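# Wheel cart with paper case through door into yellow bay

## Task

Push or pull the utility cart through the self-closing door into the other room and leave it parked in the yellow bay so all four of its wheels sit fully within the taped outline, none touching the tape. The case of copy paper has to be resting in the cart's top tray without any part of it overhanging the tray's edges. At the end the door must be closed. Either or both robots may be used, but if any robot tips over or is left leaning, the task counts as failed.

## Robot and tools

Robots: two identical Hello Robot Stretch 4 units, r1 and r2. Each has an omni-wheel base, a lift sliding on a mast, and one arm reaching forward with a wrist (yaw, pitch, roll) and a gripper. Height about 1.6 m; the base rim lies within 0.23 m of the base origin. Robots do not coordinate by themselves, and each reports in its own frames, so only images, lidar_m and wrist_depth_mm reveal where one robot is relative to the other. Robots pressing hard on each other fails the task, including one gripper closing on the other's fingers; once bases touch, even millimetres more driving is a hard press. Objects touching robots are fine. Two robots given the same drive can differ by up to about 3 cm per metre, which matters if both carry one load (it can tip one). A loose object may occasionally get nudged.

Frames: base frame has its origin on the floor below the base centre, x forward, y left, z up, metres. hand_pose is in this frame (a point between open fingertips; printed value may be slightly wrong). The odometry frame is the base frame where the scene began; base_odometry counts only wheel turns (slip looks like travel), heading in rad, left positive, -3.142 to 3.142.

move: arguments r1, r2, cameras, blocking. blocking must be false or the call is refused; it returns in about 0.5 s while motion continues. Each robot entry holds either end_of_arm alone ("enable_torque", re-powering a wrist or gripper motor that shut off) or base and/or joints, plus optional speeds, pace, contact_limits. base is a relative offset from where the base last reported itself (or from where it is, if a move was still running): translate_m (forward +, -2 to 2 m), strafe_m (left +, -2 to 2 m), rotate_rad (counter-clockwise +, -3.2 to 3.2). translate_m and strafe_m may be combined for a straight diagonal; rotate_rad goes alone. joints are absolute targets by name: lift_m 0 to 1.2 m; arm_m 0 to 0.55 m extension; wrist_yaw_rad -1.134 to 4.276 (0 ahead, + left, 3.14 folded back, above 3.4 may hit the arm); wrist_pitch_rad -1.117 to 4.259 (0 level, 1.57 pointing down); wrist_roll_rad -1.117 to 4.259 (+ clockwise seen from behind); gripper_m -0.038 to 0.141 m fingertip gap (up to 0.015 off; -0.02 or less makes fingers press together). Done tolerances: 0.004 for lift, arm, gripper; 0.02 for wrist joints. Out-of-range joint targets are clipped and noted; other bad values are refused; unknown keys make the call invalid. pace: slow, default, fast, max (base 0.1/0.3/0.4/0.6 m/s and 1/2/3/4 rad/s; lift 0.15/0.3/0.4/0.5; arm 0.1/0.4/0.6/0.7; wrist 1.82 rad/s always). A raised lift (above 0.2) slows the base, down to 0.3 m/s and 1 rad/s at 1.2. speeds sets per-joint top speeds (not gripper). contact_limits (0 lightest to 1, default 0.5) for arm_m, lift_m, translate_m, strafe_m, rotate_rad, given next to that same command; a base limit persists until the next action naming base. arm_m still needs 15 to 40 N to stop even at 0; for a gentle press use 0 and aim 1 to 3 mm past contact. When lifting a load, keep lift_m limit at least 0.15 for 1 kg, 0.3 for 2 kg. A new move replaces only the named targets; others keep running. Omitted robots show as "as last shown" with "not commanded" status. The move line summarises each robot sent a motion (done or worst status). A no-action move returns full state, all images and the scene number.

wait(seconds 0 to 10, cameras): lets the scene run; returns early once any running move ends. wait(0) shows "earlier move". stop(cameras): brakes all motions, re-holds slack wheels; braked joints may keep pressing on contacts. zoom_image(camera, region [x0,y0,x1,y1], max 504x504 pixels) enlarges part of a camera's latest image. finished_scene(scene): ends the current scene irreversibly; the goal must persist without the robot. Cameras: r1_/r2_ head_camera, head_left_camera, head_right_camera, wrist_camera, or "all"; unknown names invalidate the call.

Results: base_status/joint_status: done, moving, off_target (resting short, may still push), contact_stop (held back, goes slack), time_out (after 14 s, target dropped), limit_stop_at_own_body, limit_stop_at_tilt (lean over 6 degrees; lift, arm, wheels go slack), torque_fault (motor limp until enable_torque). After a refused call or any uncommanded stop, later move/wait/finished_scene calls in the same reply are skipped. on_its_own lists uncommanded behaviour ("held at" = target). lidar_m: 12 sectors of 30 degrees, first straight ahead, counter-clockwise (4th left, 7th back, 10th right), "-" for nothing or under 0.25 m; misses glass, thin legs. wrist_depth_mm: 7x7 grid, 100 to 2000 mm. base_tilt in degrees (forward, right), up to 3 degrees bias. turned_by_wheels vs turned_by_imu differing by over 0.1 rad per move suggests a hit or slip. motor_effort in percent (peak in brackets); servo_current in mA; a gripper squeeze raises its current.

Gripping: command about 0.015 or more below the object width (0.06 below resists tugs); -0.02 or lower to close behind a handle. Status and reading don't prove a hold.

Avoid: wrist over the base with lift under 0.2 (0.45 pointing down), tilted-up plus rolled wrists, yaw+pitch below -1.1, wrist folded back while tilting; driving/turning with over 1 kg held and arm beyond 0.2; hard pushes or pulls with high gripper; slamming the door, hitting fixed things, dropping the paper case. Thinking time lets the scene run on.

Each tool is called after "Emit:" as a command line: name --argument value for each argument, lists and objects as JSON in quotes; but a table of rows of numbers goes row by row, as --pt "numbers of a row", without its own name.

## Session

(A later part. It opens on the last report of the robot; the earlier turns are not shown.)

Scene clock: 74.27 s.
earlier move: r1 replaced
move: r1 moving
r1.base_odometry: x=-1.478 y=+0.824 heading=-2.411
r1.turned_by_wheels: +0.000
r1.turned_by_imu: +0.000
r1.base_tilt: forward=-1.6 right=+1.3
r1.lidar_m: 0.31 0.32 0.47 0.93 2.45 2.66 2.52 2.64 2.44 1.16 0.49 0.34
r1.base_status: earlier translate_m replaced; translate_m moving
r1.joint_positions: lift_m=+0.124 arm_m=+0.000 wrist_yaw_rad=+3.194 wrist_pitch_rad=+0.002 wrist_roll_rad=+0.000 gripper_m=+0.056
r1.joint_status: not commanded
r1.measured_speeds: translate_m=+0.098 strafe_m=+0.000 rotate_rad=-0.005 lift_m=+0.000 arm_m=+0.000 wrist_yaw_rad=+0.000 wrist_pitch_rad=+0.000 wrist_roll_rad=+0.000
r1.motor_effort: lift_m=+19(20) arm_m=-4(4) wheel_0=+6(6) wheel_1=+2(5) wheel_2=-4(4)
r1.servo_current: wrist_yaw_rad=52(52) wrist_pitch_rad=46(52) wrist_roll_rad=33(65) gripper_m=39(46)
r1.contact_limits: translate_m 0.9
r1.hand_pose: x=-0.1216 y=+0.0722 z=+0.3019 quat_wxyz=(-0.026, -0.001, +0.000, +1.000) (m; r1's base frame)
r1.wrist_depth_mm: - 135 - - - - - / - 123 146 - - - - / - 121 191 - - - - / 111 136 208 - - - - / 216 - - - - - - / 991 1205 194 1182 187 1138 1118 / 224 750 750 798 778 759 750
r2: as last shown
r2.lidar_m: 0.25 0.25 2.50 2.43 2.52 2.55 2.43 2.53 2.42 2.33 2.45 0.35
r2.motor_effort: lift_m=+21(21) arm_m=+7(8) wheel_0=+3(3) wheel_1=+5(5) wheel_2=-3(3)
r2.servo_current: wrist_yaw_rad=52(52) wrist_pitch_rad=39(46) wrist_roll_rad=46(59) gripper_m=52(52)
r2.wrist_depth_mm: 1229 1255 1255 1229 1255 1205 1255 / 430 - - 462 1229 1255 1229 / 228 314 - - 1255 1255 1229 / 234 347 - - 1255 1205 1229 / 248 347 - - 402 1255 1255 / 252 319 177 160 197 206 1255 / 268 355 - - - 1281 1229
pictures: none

Emit:
move --blocking false --r2 '{"base":{"strafe_m":-0.098},"joints":{"arm_m":0.233}}'

Emit:
wait --seconds 1.2 --cameras '["r2_wrist_camera"]'

Emit:
wait --seconds 0.3 --cameras '["r2_wrist_camera"]'

Scene clock: 84.33 s.
earlier move: r1 moving
move: r2 moving
r1.base_odometry: x=-2.228 y=+0.152 heading=-2.411
r1.turned_by_wheels: +0.000
r1.turned_by_imu: +0.007
r1.base_tilt: forward=-1.6 right=+1.3
r1.lidar_m: 1.71 0.25 - 0.25 0.25 0.60 3.61 0.74 0.85 2.18 2.39 3.20
r1.base_status: translate_m moving
r1.joint_positions: lift_m=+0.124 arm_m=+0.000 wrist_yaw_rad=+3.197 wrist_pitch_rad=+0.002 wrist_roll_rad=+0.000 gripper_m=+0.056
r1.joint_status: not commanded
r1.measured_speeds: translate_m=+0.100 strafe_m=+0.001 rotate_rad=+0.000 lift_m=+0.000 arm_m=+0.000 wrist_yaw_rad=+0.000 wrist_pitch_rad=+0.000 wrist_roll_rad=+0.000
r1.motor_effort: lift_m=+19(20) arm_m=+5(5) wheel_0=+6(6) wheel_1=+10(13) wheel_2=-7(9)
r1.servo_current: wrist_yaw_rad=52(65) wrist_pitch_rad=46(52) wrist_roll_rad=39(59) gripper_m=39(46)
r1.contact_limits: translate_m 0.9
r1.hand_pose: x=-0.1219 y=+0.0715 z=+0.3019 quat_wxyz=(-0.027, -0.001, +0.000, +1.000) (m; r1's base frame)
r1.wrist_depth_mm: - 132 132 - - - 788 / - 116 133 - - - 539 / - 114 138 - - - 549 / - 134 184 - - - 559 / 205 - - - - - 564 / 213 1182 194 1182 187 1138 820 / 218 750 750 798 788 768 691
r2.base_odometry: x=-1.112 y=-0.235 heading=-2.884
r2.turned_by_wheels: +0.000
r2.turned_by_imu: +0.002
r2.base_tilt: forward=-0.6 right=+0.1
r2.lidar_m: 0.27 0.27 2.53 2.43 2.57 2.55 2.43 2.55 2.39 2.30 2.39 0.37
r2.base_status: strafe_m moving
r2.joint_positions: lift_m=+1.150 arm_m=+0.240 wrist_yaw_rad=+0.002 wrist_pitch_rad=+1.567 wrist_roll_rad=+1.152 gripper_m=+0.140
r2.joint_status: arm_m moving
r2.measured_speeds: translate_m=+0.000 strafe_m=-0.139 rotate_rad=+0.002 lift_m=+0.000 arm_m=-0.079 wrist_yaw_rad=+0.000 wrist_pitch_rad=+0.000 wrist_roll_rad=+0.000
r2.motor_effort: lift_m=+21(21) arm_m=-7(11) wheel_0=+9(13) wheel_1=-10(11) wheel_2=+0(3)
r2.servo_current: wrist_yaw_rad=46(59) wrist_pitch_rad=46(46) wrist_roll_rad=33(59) gripper_m=52(52)
r2.hand_pose: x=+0.4121 y=-0.0874 z=+1.0396 quat_wxyz=(+0.595, +0.385, +0.592, -0.384) (m; r2's base frame)
r2.wrist_depth_mm: 1255 1255 1255 1255 1281 1229 1229 / 430 433 427 402 1255 1229 1255 / 297 - - 397 1229 1255 1229 / 297 410 - 402 1255 1229 1255 / 319 415 - 418 - 1255 1255 / 320 404 177 402 187 732 1255 / 342 421 - - - 1281 1255
pictures: none

Scene clock: 85.30 s.
earlier move: r1 moving; r2 done
r1.base_odometry: x=-2.295 y=+0.092 heading=-2.411
r1.turned_by_wheels: +0.000
r1.turned_by_imu: +0.000
r1.base_tilt: forward=-1.6 right=+1.3
r1.lidar_m: 1.61 0.25 3.16 0.25 0.25 0.52 3.70 0.82 0.98 2.32 2.39 3.22
r1.base_status: translate_m moving
r1.joint_positions: lift_m=+0.124 arm_m=+0.000 wrist_yaw_rad=+3.196 wrist_pitch_rad=+0.002 wrist_roll_rad=+0.000 gripper_m=+0.056
r1.joint_status: not commanded
r1.measured_speeds: translate_m=+0.032 strafe_m=+0.000 rotate_rad=-0.002 lift_m=+0.000 arm_m=+0.000 wrist_yaw_rad=+0.000 wrist_pitch_rad=+0.000 wrist_roll_rad=+0.000
r1.motor_effort: lift_m=+19(20) arm_m=+4(5) wheel_0=-1(6) wheel_1=+6(13) wheel_2=-1(9)
r1.servo_current: wrist_yaw_rad=52(65) wrist_pitch_rad=46(52) wrist_roll_rad=46(65) gripper_m=39(52)
r1.contact_limits: translate_m 0.9
r1.hand_pose: x=-0.1219 y=+0.0715 z=+0.3019 quat_wxyz=(-0.027, -0.001, +0.000, +1.000) (m; r1's base frame)
r1.wrist_depth_mm: - 133 133 - - - 459 / - 111 133 - - - 469 / - 113 137 - - - 413 / - 134 189 - - - 418 / 207 - - - - - 418 / 221 1229 192 1182 187 1138 492 / 218 750 759 778 788 778 492
r2.base_odometry: x=-1.128 y=-0.175 heading=-2.884
r2.turned_by_wheels: +0.000
r2.turned_by_imu: +0.000
r2.base_tilt: forward=-0.6 right=+0.0
r2.lidar_m: 0.31 0.29 2.60 2.51 2.65 2.56 2.46 2.57 2.31 2.22 2.33 0.41
r2.base_status: done
r2.joint_positions: lift_m=+1.150 arm_m=+0.233 wrist_yaw_rad=+0.002 wrist_pitch_rad=+1.567 wrist_roll_rad=+1.152 gripper_m=+0.140
r2.joint_status: all done
r2.measured_speeds: all 0
r2.motor_effort: lift_m=+21(21) arm_m=-7(11) wheel_0=+0(14) wheel_1=-2(13) wheel_2=+0(3)
r2.servo_current: wrist_yaw_rad=39(59) wrist_pitch_rad=46(52) wrist_roll_rad=46(59) gripper_m=46(59)
r2.hand_pose: x=+0.4055 y=-0.0874 z=+1.0396 quat_wxyz=(+0.595, +0.385, +0.592, -0.384) (m; r2's base frame)
r2.wrist_depth_mm: 1255 1255 1255 1229 1255 1255 1255 / 1255 1255 1255 1255 1229 1255 1229 / - - - 449 1229 1255 1229 / 387 - - 439 1255 1255 1255 / 342 449 - 415 - 1255 1229 / 362 436 177 402 187 707 1255 / 377 466 - - - 1255 1281
wait: 0.97 of 1.2 s (r2 has come to rest)
pictures: r2_wrist_camera
Images, in order (width x height): r2_wrist_camera 616x392.

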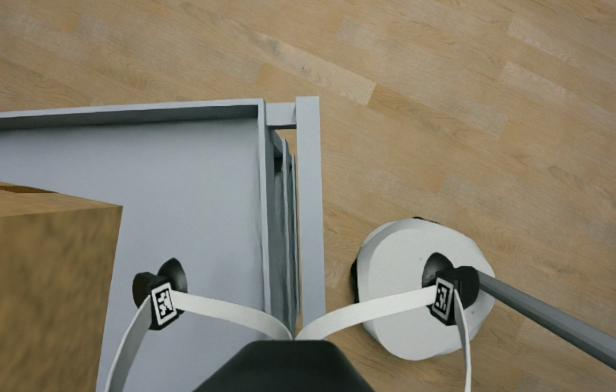

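Scene clock: 85.60 s.
earlier move: r1 moving
r1.base_odometry: x=-2.296 y=+0.091 heading=-2.411
r1.turned_by_wheels: +0.000
r1.turned_by_imu: +0.000
r1.base_tilt: forward=-1.6 right=+1.3
r1.lidar_m: 1.60 0.25 3.13 0.25 0.25 0.53 3.72 0.83 0.97 2.31 2.39 3.25
r1.base_status: translate_m moving
r1.joint_positions: lift_m=+0.124 arm_m=+0.000 wrist_yaw_rad=+3.196 wrist_pitch_rad=+0.002 wrist_roll_rad=+0.000 gripper_m=+0.056
r1.joint_status: not commanded
r1.measured_speeds: all 0
r1.motor_effort: lift_m=+19(20) arm_m=+4(5) wheel_0=+0(6) wheel_1=+7(13) wheel_2=-2(9)
r1.servo_current: wrist_yaw_rad=33(65) wrist_pitch_rad=46(52) wrist_roll_rad=46(72) gripper_m=39(52)
r1.contact_limits: translate_m 0.9
r1.hand_pose: x=-0.1219 y=+0.0715 z=+0.3019 quat_wxyz=(-0.027, -0.001, +0.000, +1.000) (m; r1's base frame)
r1.wrist_depth_mm: - 134 133 - - - 421 / - 115 134 - - - 508 / - 116 152 - - - 449 / 109 134 192 - - - 449 / 216 - - - - - 452 / 225 1205 195 1182 187 1118 452 / 222 759 750 798 788 768 452
r2.base_odometry: x=-1.128 y=-0.175 heading=-2.884
r2.turned_by_wheels: +0.000
r2.turned_by_imu: +0.000
r2.base_tilt: forward=-0.7 right=+0.1
r2.lidar_m: 0.29 0.28 2.63 2.50 2.61 2.57 2.45 2.54 2.35 2.22 2.33 0.42
r2.base_status: done
r2.joint_positions: lift_m=+1.150 arm_m=+0.233 wrist_yaw_rad=+0.002 wrist_pitch_rad=+1.567 wrist_roll_rad=+1.152 gripper_m=+0.140
r2.joint_status: all done
r2.measured_speeds: all 0
r2.motor_effort: lift_m=+21(21) arm_m=-7(11) wheel_0=+0(14) wheel_1=-2(13) wheel_2=+0(3)
r2.servo_current: wrist_yaw_rad=33(59) wrist_pitch_rad=46(52) wrist_roll_rad=46(59) gripper_m=46(59)
r2.hand_pose: x=+0.4055 y=-0.0874 z=+1.0396 quat_wxyz=(+0.595, +0.385, +0.592, -0.384) (m; r2's base frame)
r2.wrist_depth_mm: 1255 1281 1255 1255 1229 1229 1229 / 1255 1255 1281 1229 1229 1255 1229 / - - - 449 1255 1255 1229 / 387 - - 433 1255 1255 1255 / 340 442 - 410 - 1255 1229 / 366 433 177 402 187 707 1229 / 377 466 - - - 1281 1255
wait: 0.30 s; no rest
pictures: r2_wrist_camera
Images, in order (width x height): r2_wrist_camera 616x392.

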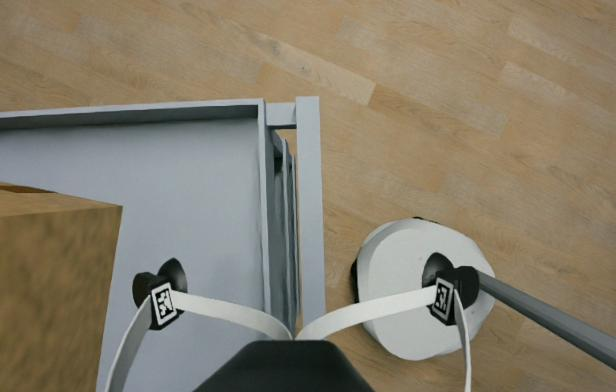

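Emit:
move --blocking false --r1 '{"base":{"strafe_m":0.38},"pace":"slow","contact_limits":{"strafe_m":0.9}}' --r2 '{"joints":{"arm_m":0.256}}'

Emit:
wait --seconds 0.6

Emit:
move --blocking false --r2 '{"joints":{"lift_m":0.925},"contact_limits":{"lift_m":0.25},"pace":"slow"}'

Emit:
wait --seconds 2.2 --cameras '["r2_wrist_camera"]'

Emit:
wait --seconds 2 --cameras '["r2_wrist_camera","r1_head_left_camera","r2_head_left_camera","r2_head_right_camera"]'

Scene clock: 97.03 s.
earlier move: r1 done
move: r1 moving; r2 moving
r1.base_odometry: x=-2.286 y=+0.081 heading=-2.412
r1.turned_by_wheels: -0.001
r1.turned_by_imu: -0.001
r1.base_tilt: forward=-1.6 right=+1.3
r1.lidar_m: 1.58 0.25 3.17 0.25 0.27 0.51 3.72 0.83 0.97 2.33 2.40 3.22
r1.base_status: strafe_m moving
r1.joint_positions: lift_m=+0.124 arm_m=+0.000 wrist_yaw_rad=+3.196 wrist_pitch_rad=+0.002 wrist_roll_rad=+0.000 gripper_m=+0.056
r1.joint_status: not commanded
r1.measured_speeds: translate_m=+0.000 strafe_m=+0.056 rotate_rad=-0.003 lift_m=+0.000 arm_m=+0.000 wrist_yaw_rad=+0.000 wrist_pitch_rad=+0.000 wrist_roll_rad=+0.000
r1.motor_effort: lift_m=+19(20) arm_m=+4(4) wheel_0=-13(14) wheel_1=+11(12) wheel_2=-2(2)
r1.servo_current: wrist_yaw_rad=59(59) wrist_pitch_rad=46(52) wrist_roll_rad=46(59) gripper_m=46(52)
r1.contact_limits: strafe_m 0.9
r1.hand_pose: x=-0.1219 y=+0.0715 z=+0.3019 quat_wxyz=(-0.027, -0.001, +0.000, +1.000) (m; r1's base frame)
r1.wrist_depth_mm: - 134 133 - - - 399 / - 115 134 - - - 407 / - 116 153 - - - 418 / 109 135 193 - - - 424 / 216 - - - - - 427 / 225 1205 194 1205 187 1138 424 / 222 750 750 798 778 768 421
r2.base_odometry: x=-1.128 y=-0.175 heading=-2.884
r2.turned_by_wheels: +0.000
r2.turned_by_imu: +0.000
r2.base_tilt: forward=-0.7 right=+0.1
r2.lidar_m: 0.29 0.29 2.61 2.51 2.60 2.54 2.46 2.55 2.33 2.24 2.33 0.42
r2.base_status: not commanded
r2.joint_positions: lift_m=+1.150 arm_m=+0.256 wrist_yaw_rad=+0.002 wrist_pitch_rad=+1.567 wrist_roll_rad=+1.152 gripper_m=+0.140
r2.joint_status: arm_m moving
r2.measured_speeds: translate_m=+0.000 strafe_m=+0.000 rotate_rad=+0.000 lift_m=+0.000 arm_m=+0.002 wrist_yaw_rad=+0.000 wrist_pitch_rad=+0.000 wrist_roll_rad=+0.000
r2.motor_effort: lift_m=+21(21) arm_m=+9(12) wheel_0=+1(1) wheel_1=-2(3) wheel_2=+0(0)
r2.servo_current: wrist_yaw_rad=52(52) wrist_pitch_rad=39(46) wrist_roll_rad=39(65) gripper_m=46(52)
r2.hand_pose: x=+0.4280 y=-0.0874 z=+1.0396 quat_wxyz=(+0.595, +0.385, +0.592, -0.384) (m; r2's base frame)
r2.wrist_depth_mm: 1281 1255 1255 1281 1255 1255 1229 / 1229 1255 1255 1255 1255 1229 1255 / 442 407 - 402 1255 1229 1255 / 384 - - 399 1229 1255 1229 / 319 418 - 404 1255 1281 1229 / 327 410 176 166 187 206 1229 / 342 421 - - - 1255 1229
pictures: none

Scene clock: 97.30 s.
earlier move: r1 moving; r2 done
r1.base_odometry: x=-2.273 y=+0.066 heading=-2.412
r1.turned_by_wheels: +0.000
r1.turned_by_imu: +0.000
r1.base_tilt: forward=-1.6 right=+1.3
r1.lidar_m: 1.59 0.25 3.19 0.25 0.25 0.49 3.72 0.83 0.99 2.34 2.41 3.25
r1.base_status: strafe_m moving
r1.joint_positions: lift_m=+0.124 arm_m=+0.000 wrist_yaw_rad=+3.196 wrist_pitch_rad=+0.002 wrist_roll_rad=+0.000 gripper_m=+0.056
r1.joint_status: not commanded
r1.measured_speeds: translate_m=+0.000 strafe_m=+0.087 rotate_rad=+0.002 lift_m=+0.000 arm_m=+0.000 wrist_yaw_rad=+0.000 wrist_pitch_rad=+0.000 wrist_roll_rad=+0.000
r1.motor_effort: lift_m=+19(20) arm_m=+4(4) wheel_0=-14(15) wheel_1=+9(12) wheel_2=-2(2)
r1.servo_current: wrist_yaw_rad=46(59) wrist_pitch_rad=46(52) wrist_roll_rad=46(59) gripper_m=39(52)
r1.contact_limits: strafe_m 0.9
r1.hand_pose: x=-0.1219 y=+0.0715 z=+0.3019 quat_wxyz=(-0.027, -0.001, +0.000, +1.000) (m; r1's base frame)
r1.wrist_depth_mm: - 134 133 - - - 413 / - 115 133 - - - 427 / - 116 153 - - - 436 / 109 135 192 - - - 442 / 211 - - - - - 445 / 225 1205 194 1205 187 1138 449 / 223 750 759 788 778 691 442
r2.base_odometry: x=-1.128 y=-0.175 heading=-2.884
r2.turned_by_wheels: +0.000
r2.turned_by_imu: +0.000
r2.base_tilt: forward=-0.7 right=+0.0
r2.lidar_m: 0.31 0.28 2.62 2.48 2.62 2.55 2.45 2.55 2.32 2.22 2.33 0.41
r2.base_status: not commanded
r2.joint_positions: lift_m=+1.150 arm_m=+0.256 wrist_yaw_rad=+0.002 wrist_pitch_rad=+1.567 wrist_roll_rad=+1.152 gripper_m=+0.140
r2.joint_status: all done
r2.measured_speeds: all 0
r2.motor_effort: lift_m=+21(21) arm_m=+8(12) wheel_0=+1(1) wheel_1=-2(3) wheel_2=+0(0)
r2.servo_current: wrist_yaw_rad=59(59) wrist_pitch_rad=39(46) wrist_roll_rad=52(65) gripper_m=52(59)
r2.hand_pose: x=+0.4280 y=-0.0874 z=+1.0396 quat_wxyz=(+0.595, +0.385, +0.592, -0.384) (m; r2's base frame)
r2.wrist_depth_mm: 1281 1281 1229 1229 1229 1205 1229 / 1255 1255 1229 1205 1255 1255 1255 / 442 404 - 399 1229 1229 1229 / 384 - - 399 1255 1255 1255 / 317 415 - 402 1255 1255 1255 / 329 410 176 166 188 206 1255 / 342 418 - - - 1255 1229
wait: 0.27 of 0.6 s (r2 has come to rest)
pictures: none

Scene clock: 97.80 s.
earlier move: r1 moving
move: r2 moving
r1.base_odometry: x=-2.240 y=+0.029 heading=-2.412
r1.turned_by_wheels: +0.000
r1.turned_by_imu: +0.000
r1.base_tilt: forward=-1.6 right=+1.3
r1.lidar_m: 1.58 0.25 0.25 0.25 0.25 0.43 3.71 0.87 0.98 2.41 2.48 3.32
r1.base_status: strafe_m moving
r1.joint_positions: lift_m=+0.124 arm_m=+0.000 wrist_yaw_rad=+3.196 wrist_pitch_rad=+0.002 wrist_roll_rad=+0.000 gripper_m=+0.056
r1.joint_status: not commanded
r1.measured_speeds: translate_m=-0.001 strafe_m=+0.099 rotate_rad=+0.008 lift_m=+0.000 arm_m=+0.000 wrist_yaw_rad=+0.000 wrist_pitch_rad=+0.000 wrist_roll_rad=+0.000
r1.motor_effort: lift_m=+19(19) arm_m=+4(5) wheel_0=-13(16) wheel_1=+8(11) wheel_2=-2(3)
r1.servo_current: wrist_yaw_rad=39(72) wrist_pitch_rad=46(46) wrist_roll_rad=65(65) gripper_m=46(46)
r1.contact_limits: strafe_m 0.9
r1.hand_pose: x=-0.1219 y=+0.0715 z=+0.3019 quat_wxyz=(-0.027, -0.001, +0.000, +1.000) (m; r1's base frame)
r1.wrist_depth_mm: - 134 133 - - - 301 / - 115 134 - - - 336 / - 116 152 - - - 343 / 109 135 192 - - - 314 / 210 - - - - 1618 353 / 225 1229 193 1160 187 946 351 / 221 750 750 788 788 549 312
r2.base_odometry: x=-1.128 y=-0.175 heading=-2.884
r2.turned_by_wheels: +0.000
r2.turned_by_imu: +0.000
r2.base_tilt: forward=-0.7 right=+0.1
r2.lidar_m: 0.32 0.29 2.63 2.52 2.63 2.54 2.46 2.56 2.27 2.23 2.32 0.40
r2.base_status: not commanded
r2.joint_positions: lift_m=+1.125 arm_m=+0.256 wrist_yaw_rad=+0.002 wrist_pitch_rad=+1.567 wrist_roll_rad=+1.152 gripper_m=+0.140
r2.joint_status: lift_m moving
r2.measured_speeds: translate_m=+0.000 strafe_m=+0.000 rotate_rad=+0.000 lift_m=-0.097 arm_m=+0.000 wrist_yaw_rad=+0.000 wrist_pitch_rad=+0.000 wrist_roll_rad=+0.000
r2.motor_effort: lift_m=+13(20) arm_m=+7(8) wheel_0=+1(1) wheel_1=-2(3) wheel_2=+0(1)
r2.servo_current: wrist_yaw_rad=39(52) wrist_pitch_rad=39(46) wrist_roll_rad=46(59) gripper_m=52(52)
r2.contact_limits: lift_m 0.25
r2.hand_pose: x=+0.4280 y=-0.0874 z=+1.0148 quat_wxyz=(+0.595, +0.385, +0.592, -0.384) (m; r2's base frame)
r2.wrist_depth_mm: 1255 1229 1255 1205 1205 1205 1229 / 1229 1229 1255 1205 1205 1205 1229 / 392 - - 377 1229 1229 1205 / 355 - - 379 1205 1229 1205 / 319 413 - 382 - 1229 1229 / 329 402 177 382 187 206 1229 / 342 421 - - - 1255 1229
pictures: none

Scene clock: 99.83 s.
earlier move: r1 moving; r2 done
r1.base_odometry: x=-2.105 y=-0.122 heading=-2.412
r1.turned_by_wheels: +0.000
r1.turned_by_imu: +0.000
r1.base_tilt: forward=-1.6 right=+1.3
r1.lidar_m: 1.60 0.28 0.25 - 0.25 0.28 3.68 1.04 1.01 2.53 2.67 1.86
r1.base_status: strafe_m moving
r1.joint_positions: lift_m=+0.124 arm_m=+0.000 wrist_yaw_rad=+3.196 wrist_pitch_rad=+0.002 wrist_roll_rad=+0.000 gripper_m=+0.056
r1.joint_status: not commanded
r1.measured_speeds: translate_m=+0.001 strafe_m=+0.101 rotate_rad=-0.007 lift_m=+0.000 arm_m=+0.000 wrist_yaw_rad=+0.000 wrist_pitch_rad=+0.000 wrist_roll_rad=+0.000
r1.motor_effort: lift_m=+19(20) arm_m=+5(5) wheel_0=-12(16) wheel_1=+8(11) wheel_2=-3(3)
r1.servo_current: wrist_yaw_rad=52(72) wrist_pitch_rad=46(46) wrist_roll_rad=39(65) gripper_m=39(52)
r1.contact_limits: strafe_m 0.9
r1.hand_pose: x=-0.1219 y=+0.0715 z=+0.3019 quat_wxyz=(-0.027, -0.001, +0.000, +1.000) (m; r1's base frame)
r1.wrist_depth_mm: - 133 133 - - 285 198 / - 115 133 - - 287 200 / - 116 152 - - 291 202 / 109 135 193 - - 294 204 / 210 - - - 1661 296 205 / 224 1182 193 1182 187 297 205 / 224 759 750 788 535 235 204
r2.base_odometry: x=-1.128 y=-0.175 heading=-2.884
r2.turned_by_wheels: +0.000
r2.turned_by_imu: +0.000
r2.base_tilt: forward=-0.7 right=+0.1
r2.lidar_m: 0.30 0.28 2.62 2.49 2.60 2.54 2.45 2.55 2.31 2.22 2.34 0.47
r2.base_status: not commanded
r2.joint_positions: lift_m=+0.925 arm_m=+0.256 wrist_yaw_rad=+0.002 wrist_pitch_rad=+1.567 wrist_roll_rad=+1.152 gripper_m=+0.140
r2.joint_status: all done
r2.measured_speeds: all 0
r2.motor_effort: lift_m=+13(20) arm_m=+8(8) wheel_0=+1(1) wheel_1=-2(3) wheel_2=+0(1)
r2.servo_current: wrist_yaw_rad=39(59) wrist_pitch_rad=46(46) wrist_roll_rad=59(65) gripper_m=46(59)
r2.contact_limits: lift_m 0.25
r2.hand_pose: x=+0.4280 y=-0.0874 z=+0.8152 quat_wxyz=(+0.595, +0.385, +0.592, -0.384) (m; r2's base frame)
r2.wrist_depth_mm: 189 194 200 200 1025 1025 1008 / 239 - 208 201 1025 1008 1025 / - - - 1042 1025 1025 1025 / - - 198 1042 1025 1025 1025 / - - 193 1042 - 1025 1042 / - 185 178 178 178 189 1025 / - - - - - - 1025
wait: 2.03 of 2.2 s (r2 has come to rest)
pictures: r2_wrist_camera
Images, in order (width x height): r2_wrist_camera 616x392.

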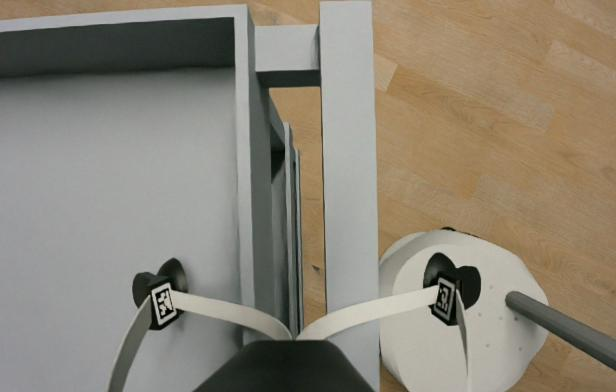

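Scene clock: 101.47 s.
earlier move: r1 done
r1.base_odometry: x=-2.043 y=-0.192 heading=-2.411
r1.turned_by_wheels: +0.001
r1.turned_by_imu: +0.001
r1.base_tilt: forward=-1.6 right=+1.3
r1.lidar_m: 1.63 0.29 0.25 - 0.25 0.25 0.60 3.80 1.07 2.52 2.79 1.82
r1.base_status: done
r1.joint_positions: lift_m=+0.124 arm_m=+0.000 wrist_yaw_rad=+3.196 wrist_pitch_rad=+0.002 wrist_roll_rad=+0.000 gripper_m=+0.056
r1.joint_status: not commanded
r1.measured_speeds: all 0
r1.motor_effort: lift_m=+19(20) arm_m=+4(5) wheel_0=-6(16) wheel_1=+7(11) wheel_2=-1(3)
r1.servo_current: wrist_yaw_rad=39(72) wrist_pitch_rad=46(52) wrist_roll_rad=52(65) gripper_m=39(52)
r1.contact_limits: strafe_m 0.9
r1.hand_pose: x=-0.1219 y=+0.0715 z=+0.3019 quat_wxyz=(-0.027, -0.001, +0.000, +1.000) (m; r1's base frame)
r1.wrist_depth_mm: - 133 134 - 387 239 181 / - 115 133 - 427 242 183 / - 116 153 - 436 244 185 / 109 135 192 - 399 248 185 / 210 - - - 402 247 186 / 225 1205 193 1182 187 248 186 / 223 750 750 788 368 207 187
r2.base_odometry: x=-1.128 y=-0.175 heading=-2.884
r2.turned_by_wheels: +0.000
r2.turned_by_imu: +0.000
r2.base_tilt: forward=-0.6 right=+0.0
r2.lidar_m: 0.30 0.28 2.61 2.51 2.60 2.55 2.43 2.57 2.32 2.23 2.31 0.44
r2.base_status: not commanded
r2.joint_positions: lift_m=+0.925 arm_m=+0.256 wrist_yaw_rad=+0.002 wrist_pitch_rad=+1.567 wrist_roll_rad=+1.152 gripper_m=+0.140
r2.joint_status: all done
r2.measured_speeds: all 0
r2.motor_effort: lift_m=+13(20) arm_m=+8(8) wheel_0=+0(1) wheel_1=-2(3) wheel_2=+0(1)
r2.servo_current: wrist_yaw_rad=52(65) wrist_pitch_rad=39(52) wrist_roll_rad=52(65) gripper_m=52(59)
r2.contact_limits: lift_m 0.25
r2.hand_pose: x=+0.4280 y=-0.0874 z=+0.8152 quat_wxyz=(+0.595, +0.385, +0.592, -0.384) (m; r2's base frame)
r2.wrist_depth_mm: 188 193 200 200 1008 1025 1008 / 238 - 208 200 1025 1025 1025 / - - - 1042 1025 1042 1025 / - - 197 1042 1025 1025 1008 / - - 192 1042 - 1025 1025 / - 185 178 178 178 190 1042 / - - - - - - 1025
wait: 1.63 of 2 s (r1 has come to rest)
pictures: r1_head_left_camera, r2_head_left_camera, r2_head_right_camera, r2_wrist_camera
Images, in order (width x height): r1_head_left_camera 420x672, r2_head_left_camera 420x672, r2_head_right_camera 420x672, r2_wrist_camera 616x392.

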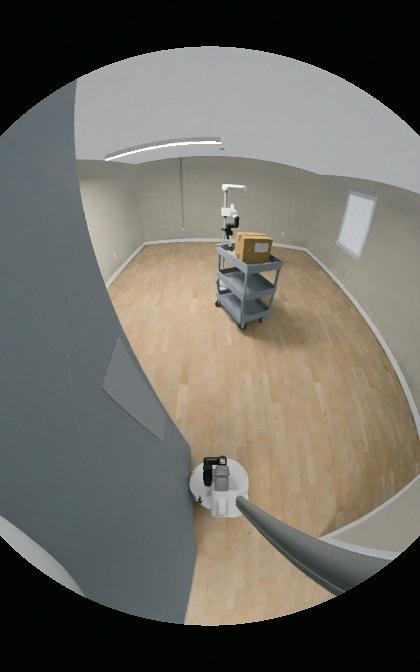

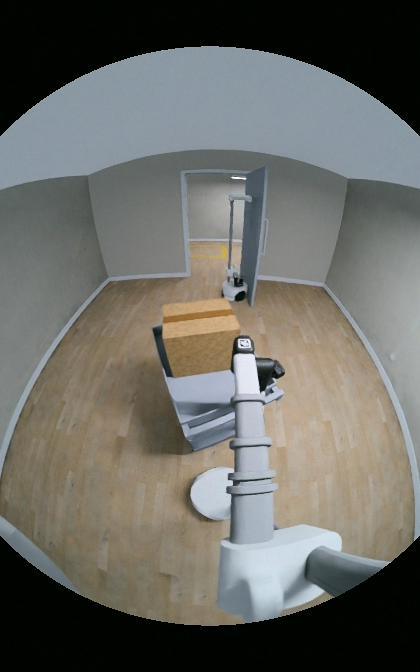

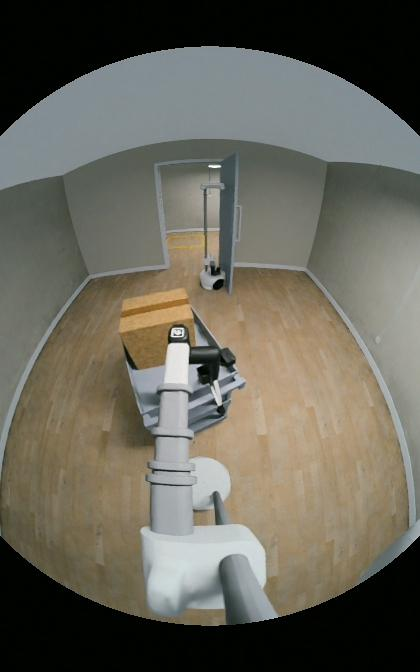

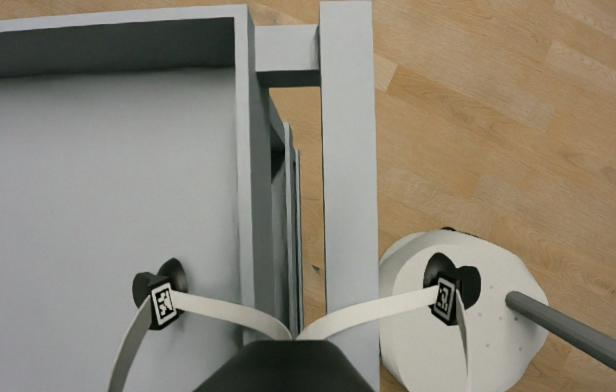

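Emit:
move --blocking false --r2 '{"joints":{"gripper_m":0.02}}'

Emit:
wait --seconds 1.6

Emit:
move --blocking false --r2 '{"base":{"translate_m":0.36,"strafe_m":-0.085},"pace":"slow"}'

Emit:
wait --seconds 5 --cameras '["r2_wrist_camera","r2_head_left_camera","r2_head_right_camera"]'

Scene clock: 123.57 s.
move: r2 moving
r1: as last shown
r1.turned_by_wheels: +0.000
r1.turned_by_imu: +0.000
r1.lidar_m: 1.61 0.32 0.25 - 0.25 0.26 0.58 3.79 1.10 2.57 2.79 1.80
r1.motor_effort: lift_m=+20(20) arm_m=+4(4) wheel_0=-7(7) wheel_1=+7(7) wheel_2=-1(1)
r1.servo_current: wrist_yaw_rad=46(65) wrist_pitch_rad=46(46) wrist_roll_rad=72(72) gripper_m=39(46)
r1.contact_limits: strafe_m 0.9
r1.wrist_depth_mm: - 134 133 - 387 240 181 / - 115 134 - 427 243 183 / - 116 153 - 430 244 184 / 109 135 192 - 399 247 185 / 209 - - - 404 249 186 / 226 1205 194 1160 188 249 186 / 223 750 759 798 368 208 186
r2.base_odometry: x=-1.128 y=-0.175 heading=-2.884
r2.turned_by_wheels: +0.000
r2.turned_by_imu: +0.000
r2.base_tilt: forward=-0.7 right=+0.0
r2.lidar_m: 0.32 0.28 2.60 2.50 2.61 2.54 2.44 2.56 2.32 2.23 2.33 0.46
r2.base_status: not commanded
r2.joint_positions: lift_m=+0.925 arm_m=+0.256 wrist_yaw_rad=+0.002 wrist_pitch_rad=+1.567 wrist_roll_rad=+1.152 gripper_m=+0.128
r2.joint_status: gripper_m moving
r2.measured_speeds: all 0
r2.motor_effort: lift_m=+13(13) arm_m=+7(8) wheel_0=+1(1) wheel_1=-2(3) wheel_2=+0(0)
r2.servo_current: wrist_yaw_rad=39(59) wrist_pitch_rad=39(46) wrist_roll_rad=52(59) gripper_m=111(111)
r2.contact_limits: lift_m 0.25
r2.hand_pose: x=+0.4280 y=-0.0874 z=+0.8152 quat_wxyz=(+0.595, +0.385, +0.592, -0.384) (m; r2's base frame)
r2.wrist_depth_mm: 190 194 200 200 1025 1008 1025 / 226 - 210 200 1025 1025 1025 / - - - 473 1025 1025 1008 / - - - 1008 1025 1025 1025 / - - 195 1025 214 1025 1008 / - 186 178 245 183 - 1025 / - - - - - - 1025
pictures: none

Scene clock: 125.17 s.
earlier move: r2 moving
r1.base_odometry: x=-2.043 y=-0.192 heading=-2.411
r1.turned_by_wheels: +0.000
r1.turned_by_imu: +0.000
r1.base_tilt: forward=-1.6 right=+1.2
r1.lidar_m: 1.60 0.34 0.25 - 0.25 0.26 0.57 3.78 1.10 2.56 2.77 1.81
r1.base_status: not commanded
r1.joint_positions: lift_m=+0.124 arm_m=+0.000 wrist_yaw_rad=+3.196 wrist_pitch_rad=+0.002 wrist_roll_rad=+0.000 gripper_m=+0.056
r1.joint_status: not commanded
r1.measured_speeds: all 0
r1.motor_effort: lift_m=+20(20) arm_m=+4(5) wheel_0=-6(7) wheel_1=+7(7) wheel_2=-1(1)
r1.servo_current: wrist_yaw_rad=65(72) wrist_pitch_rad=39(52) wrist_roll_rad=39(72) gripper_m=39(46)
r1.contact_limits: strafe_m 0.9
r1.hand_pose: x=-0.1219 y=+0.0715 z=+0.3019 quat_wxyz=(-0.027, -0.001, +0.000, +1.000) (m; r1's base frame)
r1.wrist_depth_mm: - 133 134 - 382 240 180 / - 115 134 - 427 242 183 / - 116 153 - 436 245 184 / 109 135 191 - 394 247 185 / 210 - - - 404 248 186 / 225 1205 194 1182 188 248 186 / 223 741 759 798 370 207 186
r2.base_odometry: x=-1.128 y=-0.175 heading=-2.884
r2.turned_by_wheels: +0.000
r2.turned_by_imu: +0.000
r2.base_tilt: forward=-0.6 right=+0.1
r2.lidar_m: 0.32 0.31 2.64 2.52 2.62 2.56 2.45 2.56 2.31 2.23 2.32 0.45
r2.base_status: not commanded
r2.joint_positions: lift_m=+0.925 arm_m=+0.256 wrist_yaw_rad=+0.002 wrist_pitch_rad=+1.568 wrist_roll_rad=+1.152 gripper_m=+0.021
r2.joint_status: gripper_m moving
r2.measured_speeds: all 0
r2.motor_effort: lift_m=+17(17) arm_m=+7(8) wheel_0=+1(1) wheel_1=-2(3) wheel_2=+0(0)
r2.servo_current: wrist_yaw_rad=52(59) wrist_pitch_rad=39(52) wrist_roll_rad=46(59) gripper_m=137(247)
r2.contact_limits: lift_m 0.25
r2.hand_pose: x=+0.4277 y=-0.0874 z=+0.8149 quat_wxyz=(+0.594, +0.385, +0.593, -0.384) (m; r2's base frame)
r2.wrist_depth_mm: 186 193 177 198 1025 1025 1008 / 225 - 213 198 1025 1008 1008 / - - - 459 1025 1025 1008 / - - - 1025 1025 1025 1025 / - - 193 549 - 1025 1008 / - - 185 500 177 - 1025 / - 138 - - - - 1042
wait: 1.60 s; no rest
pictures: none

Scene clock: 125.67 s.
earlier move: r2 done
move: r2 moving
r1: as last shown
r1.lidar_m: 1.58 0.30 0.25 - 0.25 0.25 0.57 3.78 1.08 2.57 2.78 1.80
r1.motor_effort: lift_m=+20(20) arm_m=+4(4) wheel_0=-7(7) wheel_1=+7(7) wheel_2=-1(1)
r1.servo_current: wrist_yaw_rad=65(65) wrist_pitch_rad=39(46) wrist_roll_rad=46(65) gripper_m=33(46)
r1.contact_limits: strafe_m 0.9
r1.wrist_depth_mm: - 133 133 - 384 241 181 / - 115 134 - 427 243 182 / - 116 152 - 433 244 184 / 109 135 192 - 397 247 186 / 210 - - - 399 247 186 / 225 1205 194 1182 188 249 187 / 223 759 759 798 366 207 186
r2.base_odometry: x=-1.140 y=-0.175 heading=-2.884
r2.turned_by_wheels: +0.000
r2.turned_by_imu: +0.000
r2.base_tilt: forward=-0.7 right=+0.1
r2.lidar_m: 0.30 0.28 2.63 2.51 2.60 2.56 2.46 2.55 2.32 2.22 2.34 0.44
r2.base_status: translate_m moving; strafe_m moving
r2.joint_positions: lift_m=+0.925 arm_m=+0.256 wrist_yaw_rad=+0.000 wrist_pitch_rad=+1.571 wrist_roll_rad=+1.152 gripper_m=+0.021
r2.joint_status: all done
r2.measured_speeds: translate_m=+0.048 strafe_m=-0.011 rotate_rad=+0.001 lift_m=+0.000 arm_m=+0.000 wrist_yaw_rad=-0.007 wrist_pitch_rad=+0.016 wrist_roll_rad=-0.002
r2.motor_effort: lift_m=+17(17) arm_m=+8(8) wheel_0=+8(11) wheel_1=+6(6) wheel_2=-13(13)
r2.servo_current: wrist_yaw_rad=59(59) wrist_pitch_rad=39(46) wrist_roll_rad=46(59) gripper_m=130(130)
r2.contact_limits: lift_m 0.25
r2.hand_pose: x=+0.4268 y=-0.0874 z=+0.8149 quat_wxyz=(+0.593, +0.385, +0.593, -0.385) (m; r2's base frame)
r2.wrist_depth_mm: 185 189 196 198 1025 1042 1025 / 230 - 215 198 1025 1025 1008 / - - - 500 1042 1025 1042 / - - - 831 1042 1042 1025 / - - 185 1025 - 1042 1060 / - - 183 240 178 159 1025 / - 138 - - - - 1060
pictures: none

Scene clock: 130.13 s.
earlier move: r2 done
r1.base_odometry: x=-2.043 y=-0.192 heading=-2.411
r1.turned_by_wheels: +0.000
r1.turned_by_imu: +0.000
r1.base_tilt: forward=-1.6 right=+1.3
r1.lidar_m: 1.41 0.31 0.25 - 0.25 0.25 0.59 3.78 1.07 2.53 2.78 1.45
r1.base_status: not commanded
r1.joint_positions: lift_m=+0.124 arm_m=+0.000 wrist_yaw_rad=+3.196 wrist_pitch_rad=+0.002 wrist_roll_rad=+0.000 gripper_m=+0.056
r1.joint_status: not commanded
r1.measured_speeds: all 0
r1.motor_effort: lift_m=+19(20) arm_m=+4(4) wheel_0=-7(7) wheel_1=+7(7) wheel_2=-1(1)
r1.servo_current: wrist_yaw_rad=52(78) wrist_pitch_rad=52(52) wrist_roll_rad=52(72) gripper_m=33(46)
r1.contact_limits: strafe_m 0.9
r1.hand_pose: x=-0.1219 y=+0.0715 z=+0.3019 quat_wxyz=(-0.027, -0.001, +0.000, +1.000) (m; r1's base frame)
r1.wrist_depth_mm: - 134 133 - 384 240 181 / - 115 134 - 430 243 182 / - 116 152 - 436 244 185 / 109 135 192 - 399 246 186 / 209 - - - 404 248 186 / 225 1205 193 1160 187 249 186 / 223 759 759 798 368 207 186
r2.base_odometry: x=-1.497 y=-0.184 heading=-2.883
r2.turned_by_wheels: +0.000
r2.turned_by_imu: +0.001
r2.base_tilt: forward=-0.6 right=+0.1
r2.lidar_m: 0.25 0.25 2.72 2.59 2.72 2.92 2.81 2.92 2.20 2.13 2.27 0.47
r2.base_status: done
r2.joint_positions: lift_m=+0.925 arm_m=+0.256 wrist_yaw_rad=+0.002 wrist_pitch_rad=+1.574 wrist_roll_rad=+1.146 gripper_m=+0.021
r2.joint_status: all done
r2.measured_speeds: all 0
r2.motor_effort: lift_m=+17(17) arm_m=+7(8) wheel_0=+6(12) wheel_1=+6(9) wheel_2=-5(17)
r2.servo_current: wrist_yaw_rad=46(72) wrist_pitch_rad=39(52) wrist_roll_rad=59(59) gripper_m=124(130)
r2.contact_limits: lift_m 0.25
r2.hand_pose: x=+0.4261 y=-0.0874 z=+0.8149 quat_wxyz=(+0.594, +0.382, +0.595, -0.383) (m; r2's base frame)
r2.wrist_depth_mm: 1025 1042 1025 1042 1008 1008 1008 / 1025 191 197 1025 1025 1025 1025 / 198 206 223 174 1042 1025 1025 / - - 202 175 1025 1025 1025 / - - 191 176 189 1042 1042 / - - 188 214 177 155 1042 / - 143 - - 177 - 1060
wait: 4.47 of 5 s (r2 has come to rest)
pictures: r2_head_left_camera, r2_head_right_camera, r2_wrist_camera
Images, in order (width x height): r2_head_left_camera 420x672, r2_head_right_camera 420x672, r2_wrist_camera 616x392.

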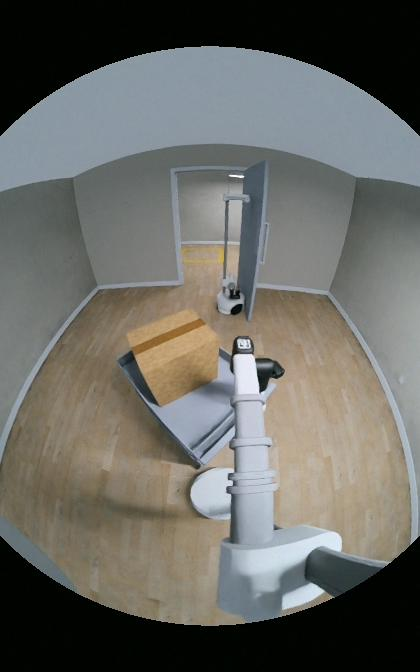

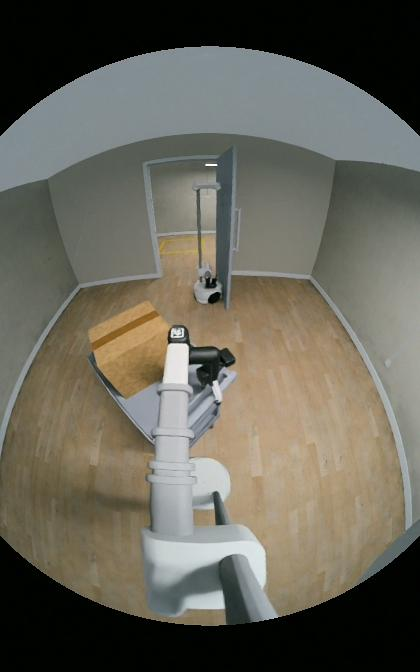

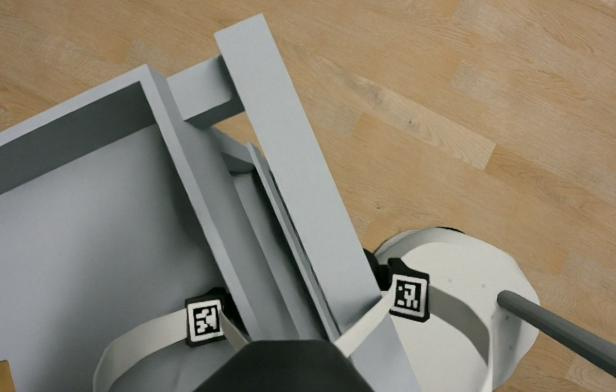

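Emit:
move --blocking false --r2 '{"base":{"translate_m":-0.19,"strafe_m":0.44},"joints":{"wrist_roll_rad":1.45},"pace":"slow"}'

Emit:
wait --seconds 6 --cameras '["r2_wrist_camera","r2_head_left_camera","r2_head_right_camera"]'

Scene clock: 139.80 s.
move: r2 moving
r1: as last shown
r1.lidar_m: 1.41 0.30 0.25 - 0.25 0.26 0.57 3.78 1.08 2.54 2.77 1.43
r1.motor_effort: lift_m=+20(20) arm_m=+4(4) wheel_0=-6(7) wheel_1=+7(7) wheel_2=-1(1)
r1.servo_current: wrist_yaw_rad=59(65) wrist_pitch_rad=33(46) wrist_roll_rad=46(52) gripper_m=39(46)
r1.contact_limits: strafe_m 0.9
r1.wrist_depth_mm: - 133 133 - 384 240 181 / - 115 134 - 430 243 182 / - 116 153 - 436 245 184 / 109 135 193 - 399 247 185 / 209 - - - 402 248 186 / 225 1229 194 1205 187 248 187 / 223 759 750 788 368 208 186
r2.base_odometry: x=-1.490 y=-0.194 heading=-2.883
r2.turned_by_wheels: +0.000
r2.turned_by_imu: +0.001
r2.base_tilt: forward=-0.7 right=+0.1
r2.lidar_m: 0.25 0.25 2.69 2.58 2.67 2.92 2.80 2.94 2.23 2.17 2.27 0.50
r2.base_status: translate_m moving; strafe_m moving
r2.joint_positions: lift_m=+0.925 arm_m=+0.256 wrist_yaw_rad=+0.006 wrist_pitch_rad=+1.574 wrist_roll_rad=+1.406 gripper_m=+0.021
r2.joint_status: wrist_roll_rad moving
r2.measured_speeds: translate_m=-0.020 strafe_m=+0.045 rotate_rad=-0.001 lift_m=+0.000 arm_m=+0.000 wrist_yaw_rad=+0.000 wrist_pitch_rad=+0.000 wrist_roll_rad=+0.430
r2.motor_effort: lift_m=+17(17) arm_m=+7(8) wheel_0=-11(11) wheel_1=+10(10) wheel_2=+4(6)
r2.servo_current: wrist_yaw_rad=65(65) wrist_pitch_rad=46(46) wrist_roll_rad=208(247) gripper_m=117(130)
r2.contact_limits: lift_m 0.25
r2.hand_pose: x=+0.4264 y=-0.0874 z=+0.8149 quat_wxyz=(+0.540, +0.455, +0.541, -0.456) (m; r2's base frame)
r2.wrist_depth_mm: 1008 1025 1008 1008 1025 1025 1042 / 1025 1025 173 1008 1042 1025 1025 / 1025 198 174 1042 1042 1042 1025 / 204 177 214 174 1042 1025 1042 / - - 198 175 189 - 1060 / - - 183 190 176 - 1060 / - 148 178 - 176 - 1060
pictures: none

Scene clock: 145.37 s.
earlier move: r2 off_target
r1.base_odometry: x=-2.043 y=-0.192 heading=-2.411
r1.turned_by_wheels: +0.000
r1.turned_by_imu: +0.000
r1.base_tilt: forward=-1.6 right=+1.3
r1.lidar_m: 1.45 0.32 0.25 - 0.25 0.26 0.57 3.77 1.08 2.55 2.79 1.45
r1.base_status: not commanded
r1.joint_positions: lift_m=+0.124 arm_m=+0.000 wrist_yaw_rad=+3.196 wrist_pitch_rad=+0.002 wrist_roll_rad=+0.000 gripper_m=+0.056
r1.joint_status: not commanded
r1.measured_speeds: all 0
r1.motor_effort: lift_m=+19(20) arm_m=+4(5) wheel_0=-6(7) wheel_1=+7(8) wheel_2=-1(1)
r1.servo_current: wrist_yaw_rad=65(72) wrist_pitch_rad=46(52) wrist_roll_rad=39(72) gripper_m=39(52)
r1.contact_limits: strafe_m 0.9
r1.hand_pose: x=-0.1219 y=+0.0715 z=+0.3019 quat_wxyz=(-0.027, -0.001, +0.000, +1.000) (m; r1's base frame)
r1.wrist_depth_mm: - 134 133 - 384 241 181 / - 115 133 - 430 242 183 / - 116 152 - 436 245 185 / 109 135 191 - 397 246 186 / 210 - - - 402 248 186 / 225 1205 194 1182 188 248 186 / 223 759 768 798 370 207 186
r2.base_odometry: x=-1.201 y=-0.561 heading=-2.883
r2.turned_by_wheels: +0.000
r2.turned_by_imu: +0.000
r2.base_tilt: forward=-0.7 right=+0.1
r2.lidar_m: 0.38 0.43 2.27 2.16 2.24 2.69 2.60 2.74 2.67 2.57 2.69 0.44
r2.base_status: done
r2.joint_positions: lift_m=+0.925 arm_m=+0.256 wrist_yaw_rad=+0.003 wrist_pitch_rad=+1.566 wrist_roll_rad=+1.451 gripper_m=+0.021
r2.joint_status: wrist_roll_rad off_target (ended at +1.428, target +1.450)
r2.measured_speeds: all 0
r2.motor_effort: lift_m=+17(17) arm_m=+4(8) wheel_0=-6(11) wheel_1=+2(10) wheel_2=+8(12)
r2.servo_current: wrist_yaw_rad=46(72) wrist_pitch_rad=39(46) wrist_roll_rad=46(247) gripper_m=111(130)
r2.contact_limits: lift_m 0.25
r2.hand_pose: x=+0.4285 y=-0.0874 z=+0.8149 quat_wxyz=(+0.531, +0.470, +0.528, -0.467) (m; r2's base frame)
r2.wrist_depth_mm: 202 196 204 1025 1025 1008 1008 / - - 222 202 177 1008 1008 / - - - 459 178 1025 1008 / - - 184 496 177 1025 1008 / - - 204 569 - - 715 / - 166 185 504 178 - - / - - - - 1042 1025 1025
wait: 5.57 of 6 s (r2 has come to rest)
pictures: r2_head_left_camera, r2_head_right_camera, r2_wrist_camera
Images, in order (width x height): r2_head_left_camera 420x672, r2_head_right_camera 420x672, r2_wrist_camera 616x392.

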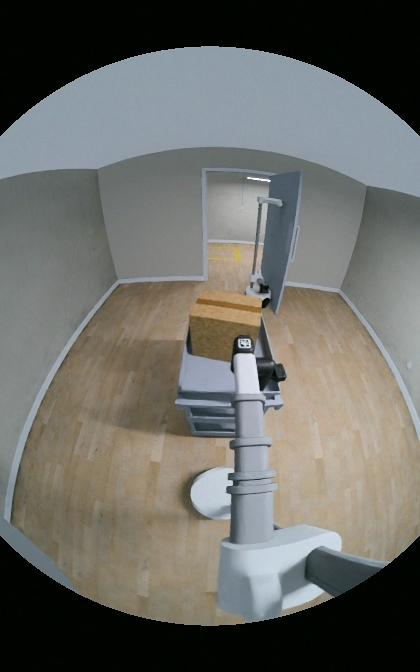

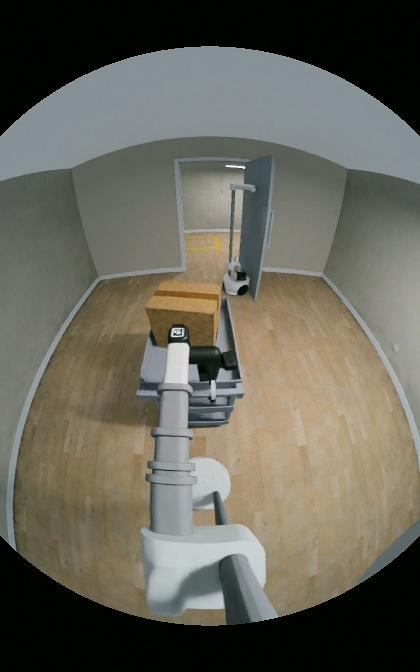

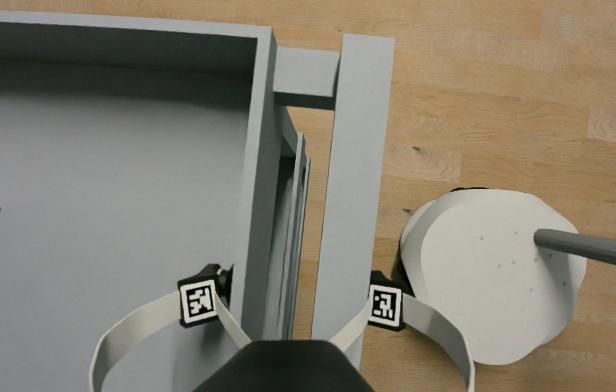

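Emit:
move --blocking false --r2 '{"base":{"translate_m":0.6,"strafe_m":0.03},"pace":"default"}'

Emit:
wait --seconds 4 --cameras '["r2_wrist_camera","r2_head_left_camera","r1_head_left_camera","r1_head_right_camera"]'

Scene clock: 155.53 s.
move: r2 moving
r1: as last shown
r1.lidar_m: 1.46 0.31 0.25 - 0.25 0.26 0.56 3.79 1.08 2.56 2.80 1.48
r1.motor_effort: lift_m=+19(20) arm_m=+4(4) wheel_0=-7(7) wheel_1=+7(7) wheel_2=-1(1)
r1.servo_current: wrist_yaw_rad=39(72) wrist_pitch_rad=39(46) wrist_roll_rad=46(59) gripper_m=39(46)
r1.contact_limits: strafe_m 0.9
r1.wrist_depth_mm: - 133 133 - 384 241 181 / - 115 134 - 430 243 182 / - 116 153 - 439 245 184 / 109 135 191 - 399 248 185 / 210 - - - 399 249 186 / 225 1205 194 1182 187 247 186 / 222 750 741 809 368 208 187
r2.base_odometry: x=-1.230 y=-0.570 heading=-2.883
r2.turned_by_wheels: +0.000
r2.turned_by_imu: +0.000
r2.base_tilt: forward=-0.7 right=+0.1
r2.lidar_m: 0.35 0.40 2.27 2.16 2.26 2.75 2.66 2.76 2.67 2.59 2.70 0.40
r2.base_status: translate_m moving; strafe_m moving
r2.joint_positions: lift_m=+0.925 arm_m=+0.256 wrist_yaw_rad=-0.002 wrist_pitch_rad=+1.571 wrist_roll_rad=+1.451 gripper_m=+0.021
r2.joint_status: not commanded
r2.measured_speeds: translate_m=+0.120 strafe_m=+0.005 rotate_rad=+0.001 lift_m=+0.000 arm_m=+0.000 wrist_yaw_rad=-0.021 wrist_pitch_rad=+0.044 wrist_roll_rad=+0.000
r2.motor_effort: lift_m=+17(17) arm_m=+5(5) wheel_0=+8(8) wheel_1=+7(9) wheel_2=-16(16)
r2.servo_current: wrist_yaw_rad=46(52) wrist_pitch_rad=46(52) wrist_roll_rad=46(59) gripper_m=111(117)
r2.contact_limits: lift_m 0.25
r2.hand_pose: x=+0.4265 y=-0.0874 z=+0.8149 quat_wxyz=(+0.528, +0.470, +0.529, -0.470) (m; r2's base frame)
r2.wrist_depth_mm: 196 189 200 1025 1025 1025 1042 / - - 224 200 175 1025 1025 / - - - 1025 175 1042 1025 / - - - 1025 176 1042 1042 / - - - 1042 176 - 707 / - - 185 1042 176 - 1025 / - - - - 1025 1042 1060
pictures: none

Scene clock: 158.53 s.
earlier move: r2 done
r1.base_odometry: x=-2.043 y=-0.192 heading=-2.411
r1.turned_by_wheels: +0.000
r1.turned_by_imu: +0.000
r1.base_tilt: forward=-1.6 right=+1.3
r1.lidar_m: 1.38 0.29 0.25 - 0.25 0.26 0.57 3.79 1.09 2.58 2.78 0.96
r1.base_status: not commanded
r1.joint_positions: lift_m=+0.124 arm_m=+0.000 wrist_yaw_rad=+3.196 wrist_pitch_rad=+0.002 wrist_roll_rad=+0.000 gripper_m=+0.056
r1.joint_status: not commanded
r1.measured_speeds: all 0
r1.motor_effort: lift_m=+19(20) arm_m=+4(4) wheel_0=-6(7) wheel_1=+7(7) wheel_2=-1(1)
r1.servo_current: wrist_yaw_rad=46(72) wrist_pitch_rad=39(52) wrist_roll_rad=26(65) gripper_m=39(52)
r1.contact_limits: strafe_m 0.9
r1.hand_pose: x=-0.1219 y=+0.0715 z=+0.3019 quat_wxyz=(-0.027, -0.001, +0.000, +1.000) (m; r1's base frame)
r1.wrist_depth_mm: - 134 134 - 384 241 180 / - 115 134 - 430 242 183 / - 116 153 - 436 245 185 / 109 135 191 - 399 246 185 / 211 - - - 399 247 186 / 226 1229 194 1182 187 249 187 / 224 759 741 798 368 208 186
r2.base_odometry: x=-1.773 y=-0.744 heading=-2.882
r2.turned_by_wheels: +0.001
r2.turned_by_imu: +0.003
r2.base_tilt: forward=-0.6 right=+0.1
r2.lidar_m: 0.35 0.34 2.21 2.12 2.24 3.06 3.25 3.34 2.72 2.62 2.74 0.45
r2.base_status: done
r2.joint_positions: lift_m=+0.925 arm_m=+0.256 wrist_yaw_rad=+0.000 wrist_pitch_rad=+1.571 wrist_roll_rad=+1.450 gripper_m=+0.021
r2.joint_status: not commanded
r2.measured_speeds: all 0
r2.motor_effort: lift_m=+17(17) arm_m=+5(5) wheel_0=+7(12) wheel_1=+4(11) wheel_2=-2(26)
r2.servo_current: wrist_yaw_rad=46(59) wrist_pitch_rad=39(65) wrist_roll_rad=46(65) gripper_m=117(117)
r2.contact_limits: lift_m 0.25
r2.hand_pose: x=+0.4267 y=-0.0874 z=+0.8149 quat_wxyz=(+0.529, +0.469, +0.529, -0.469) (m; r2's base frame)
r2.wrist_depth_mm: 1025 1025 1008 1042 1025 991 1025 / 203 198 200 176 1025 1025 1008 / - - 191 176 1008 1008 991 / - - 198 177 1025 1008 1008 / - - 187 177 - - 732 / - - 185 229 177 - 1025 / - 140 - - 1025 1025 1025
wait: 3.00 of 4 s (r2 has come to rest)
pictures: r1_head_left_camera, r1_head_right_camera, r2_head_left_camera, r2_wrist_camera
Images, in order (width x height): r1_head_left_camera 420x672, r1_head_right_camera 420x672, r2_head_left_camera 420x672, r2_wrist_camera 616x392.

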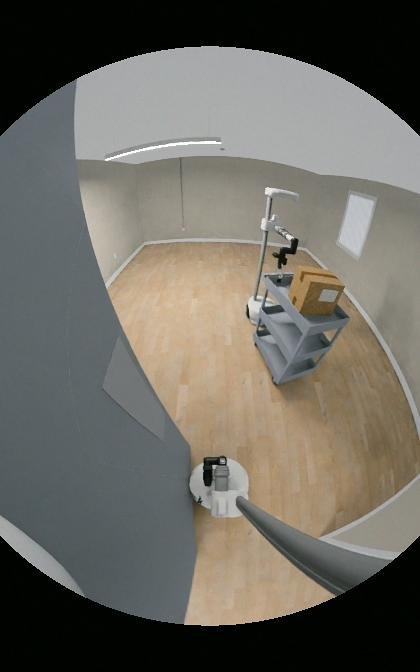

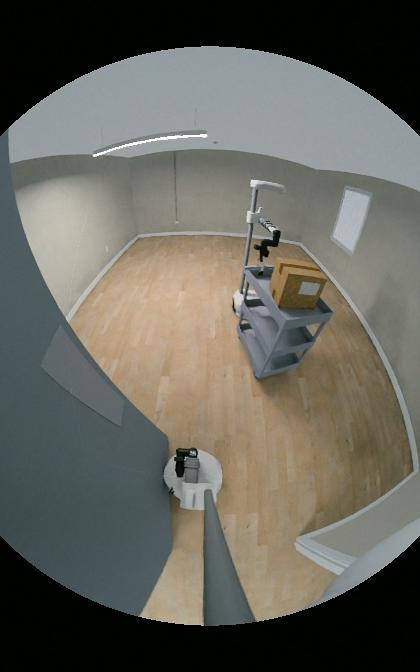

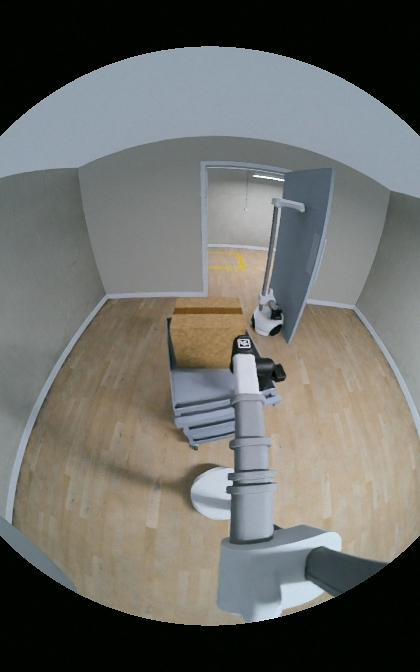

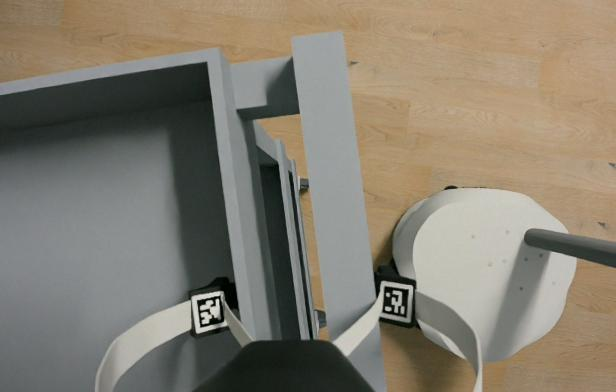

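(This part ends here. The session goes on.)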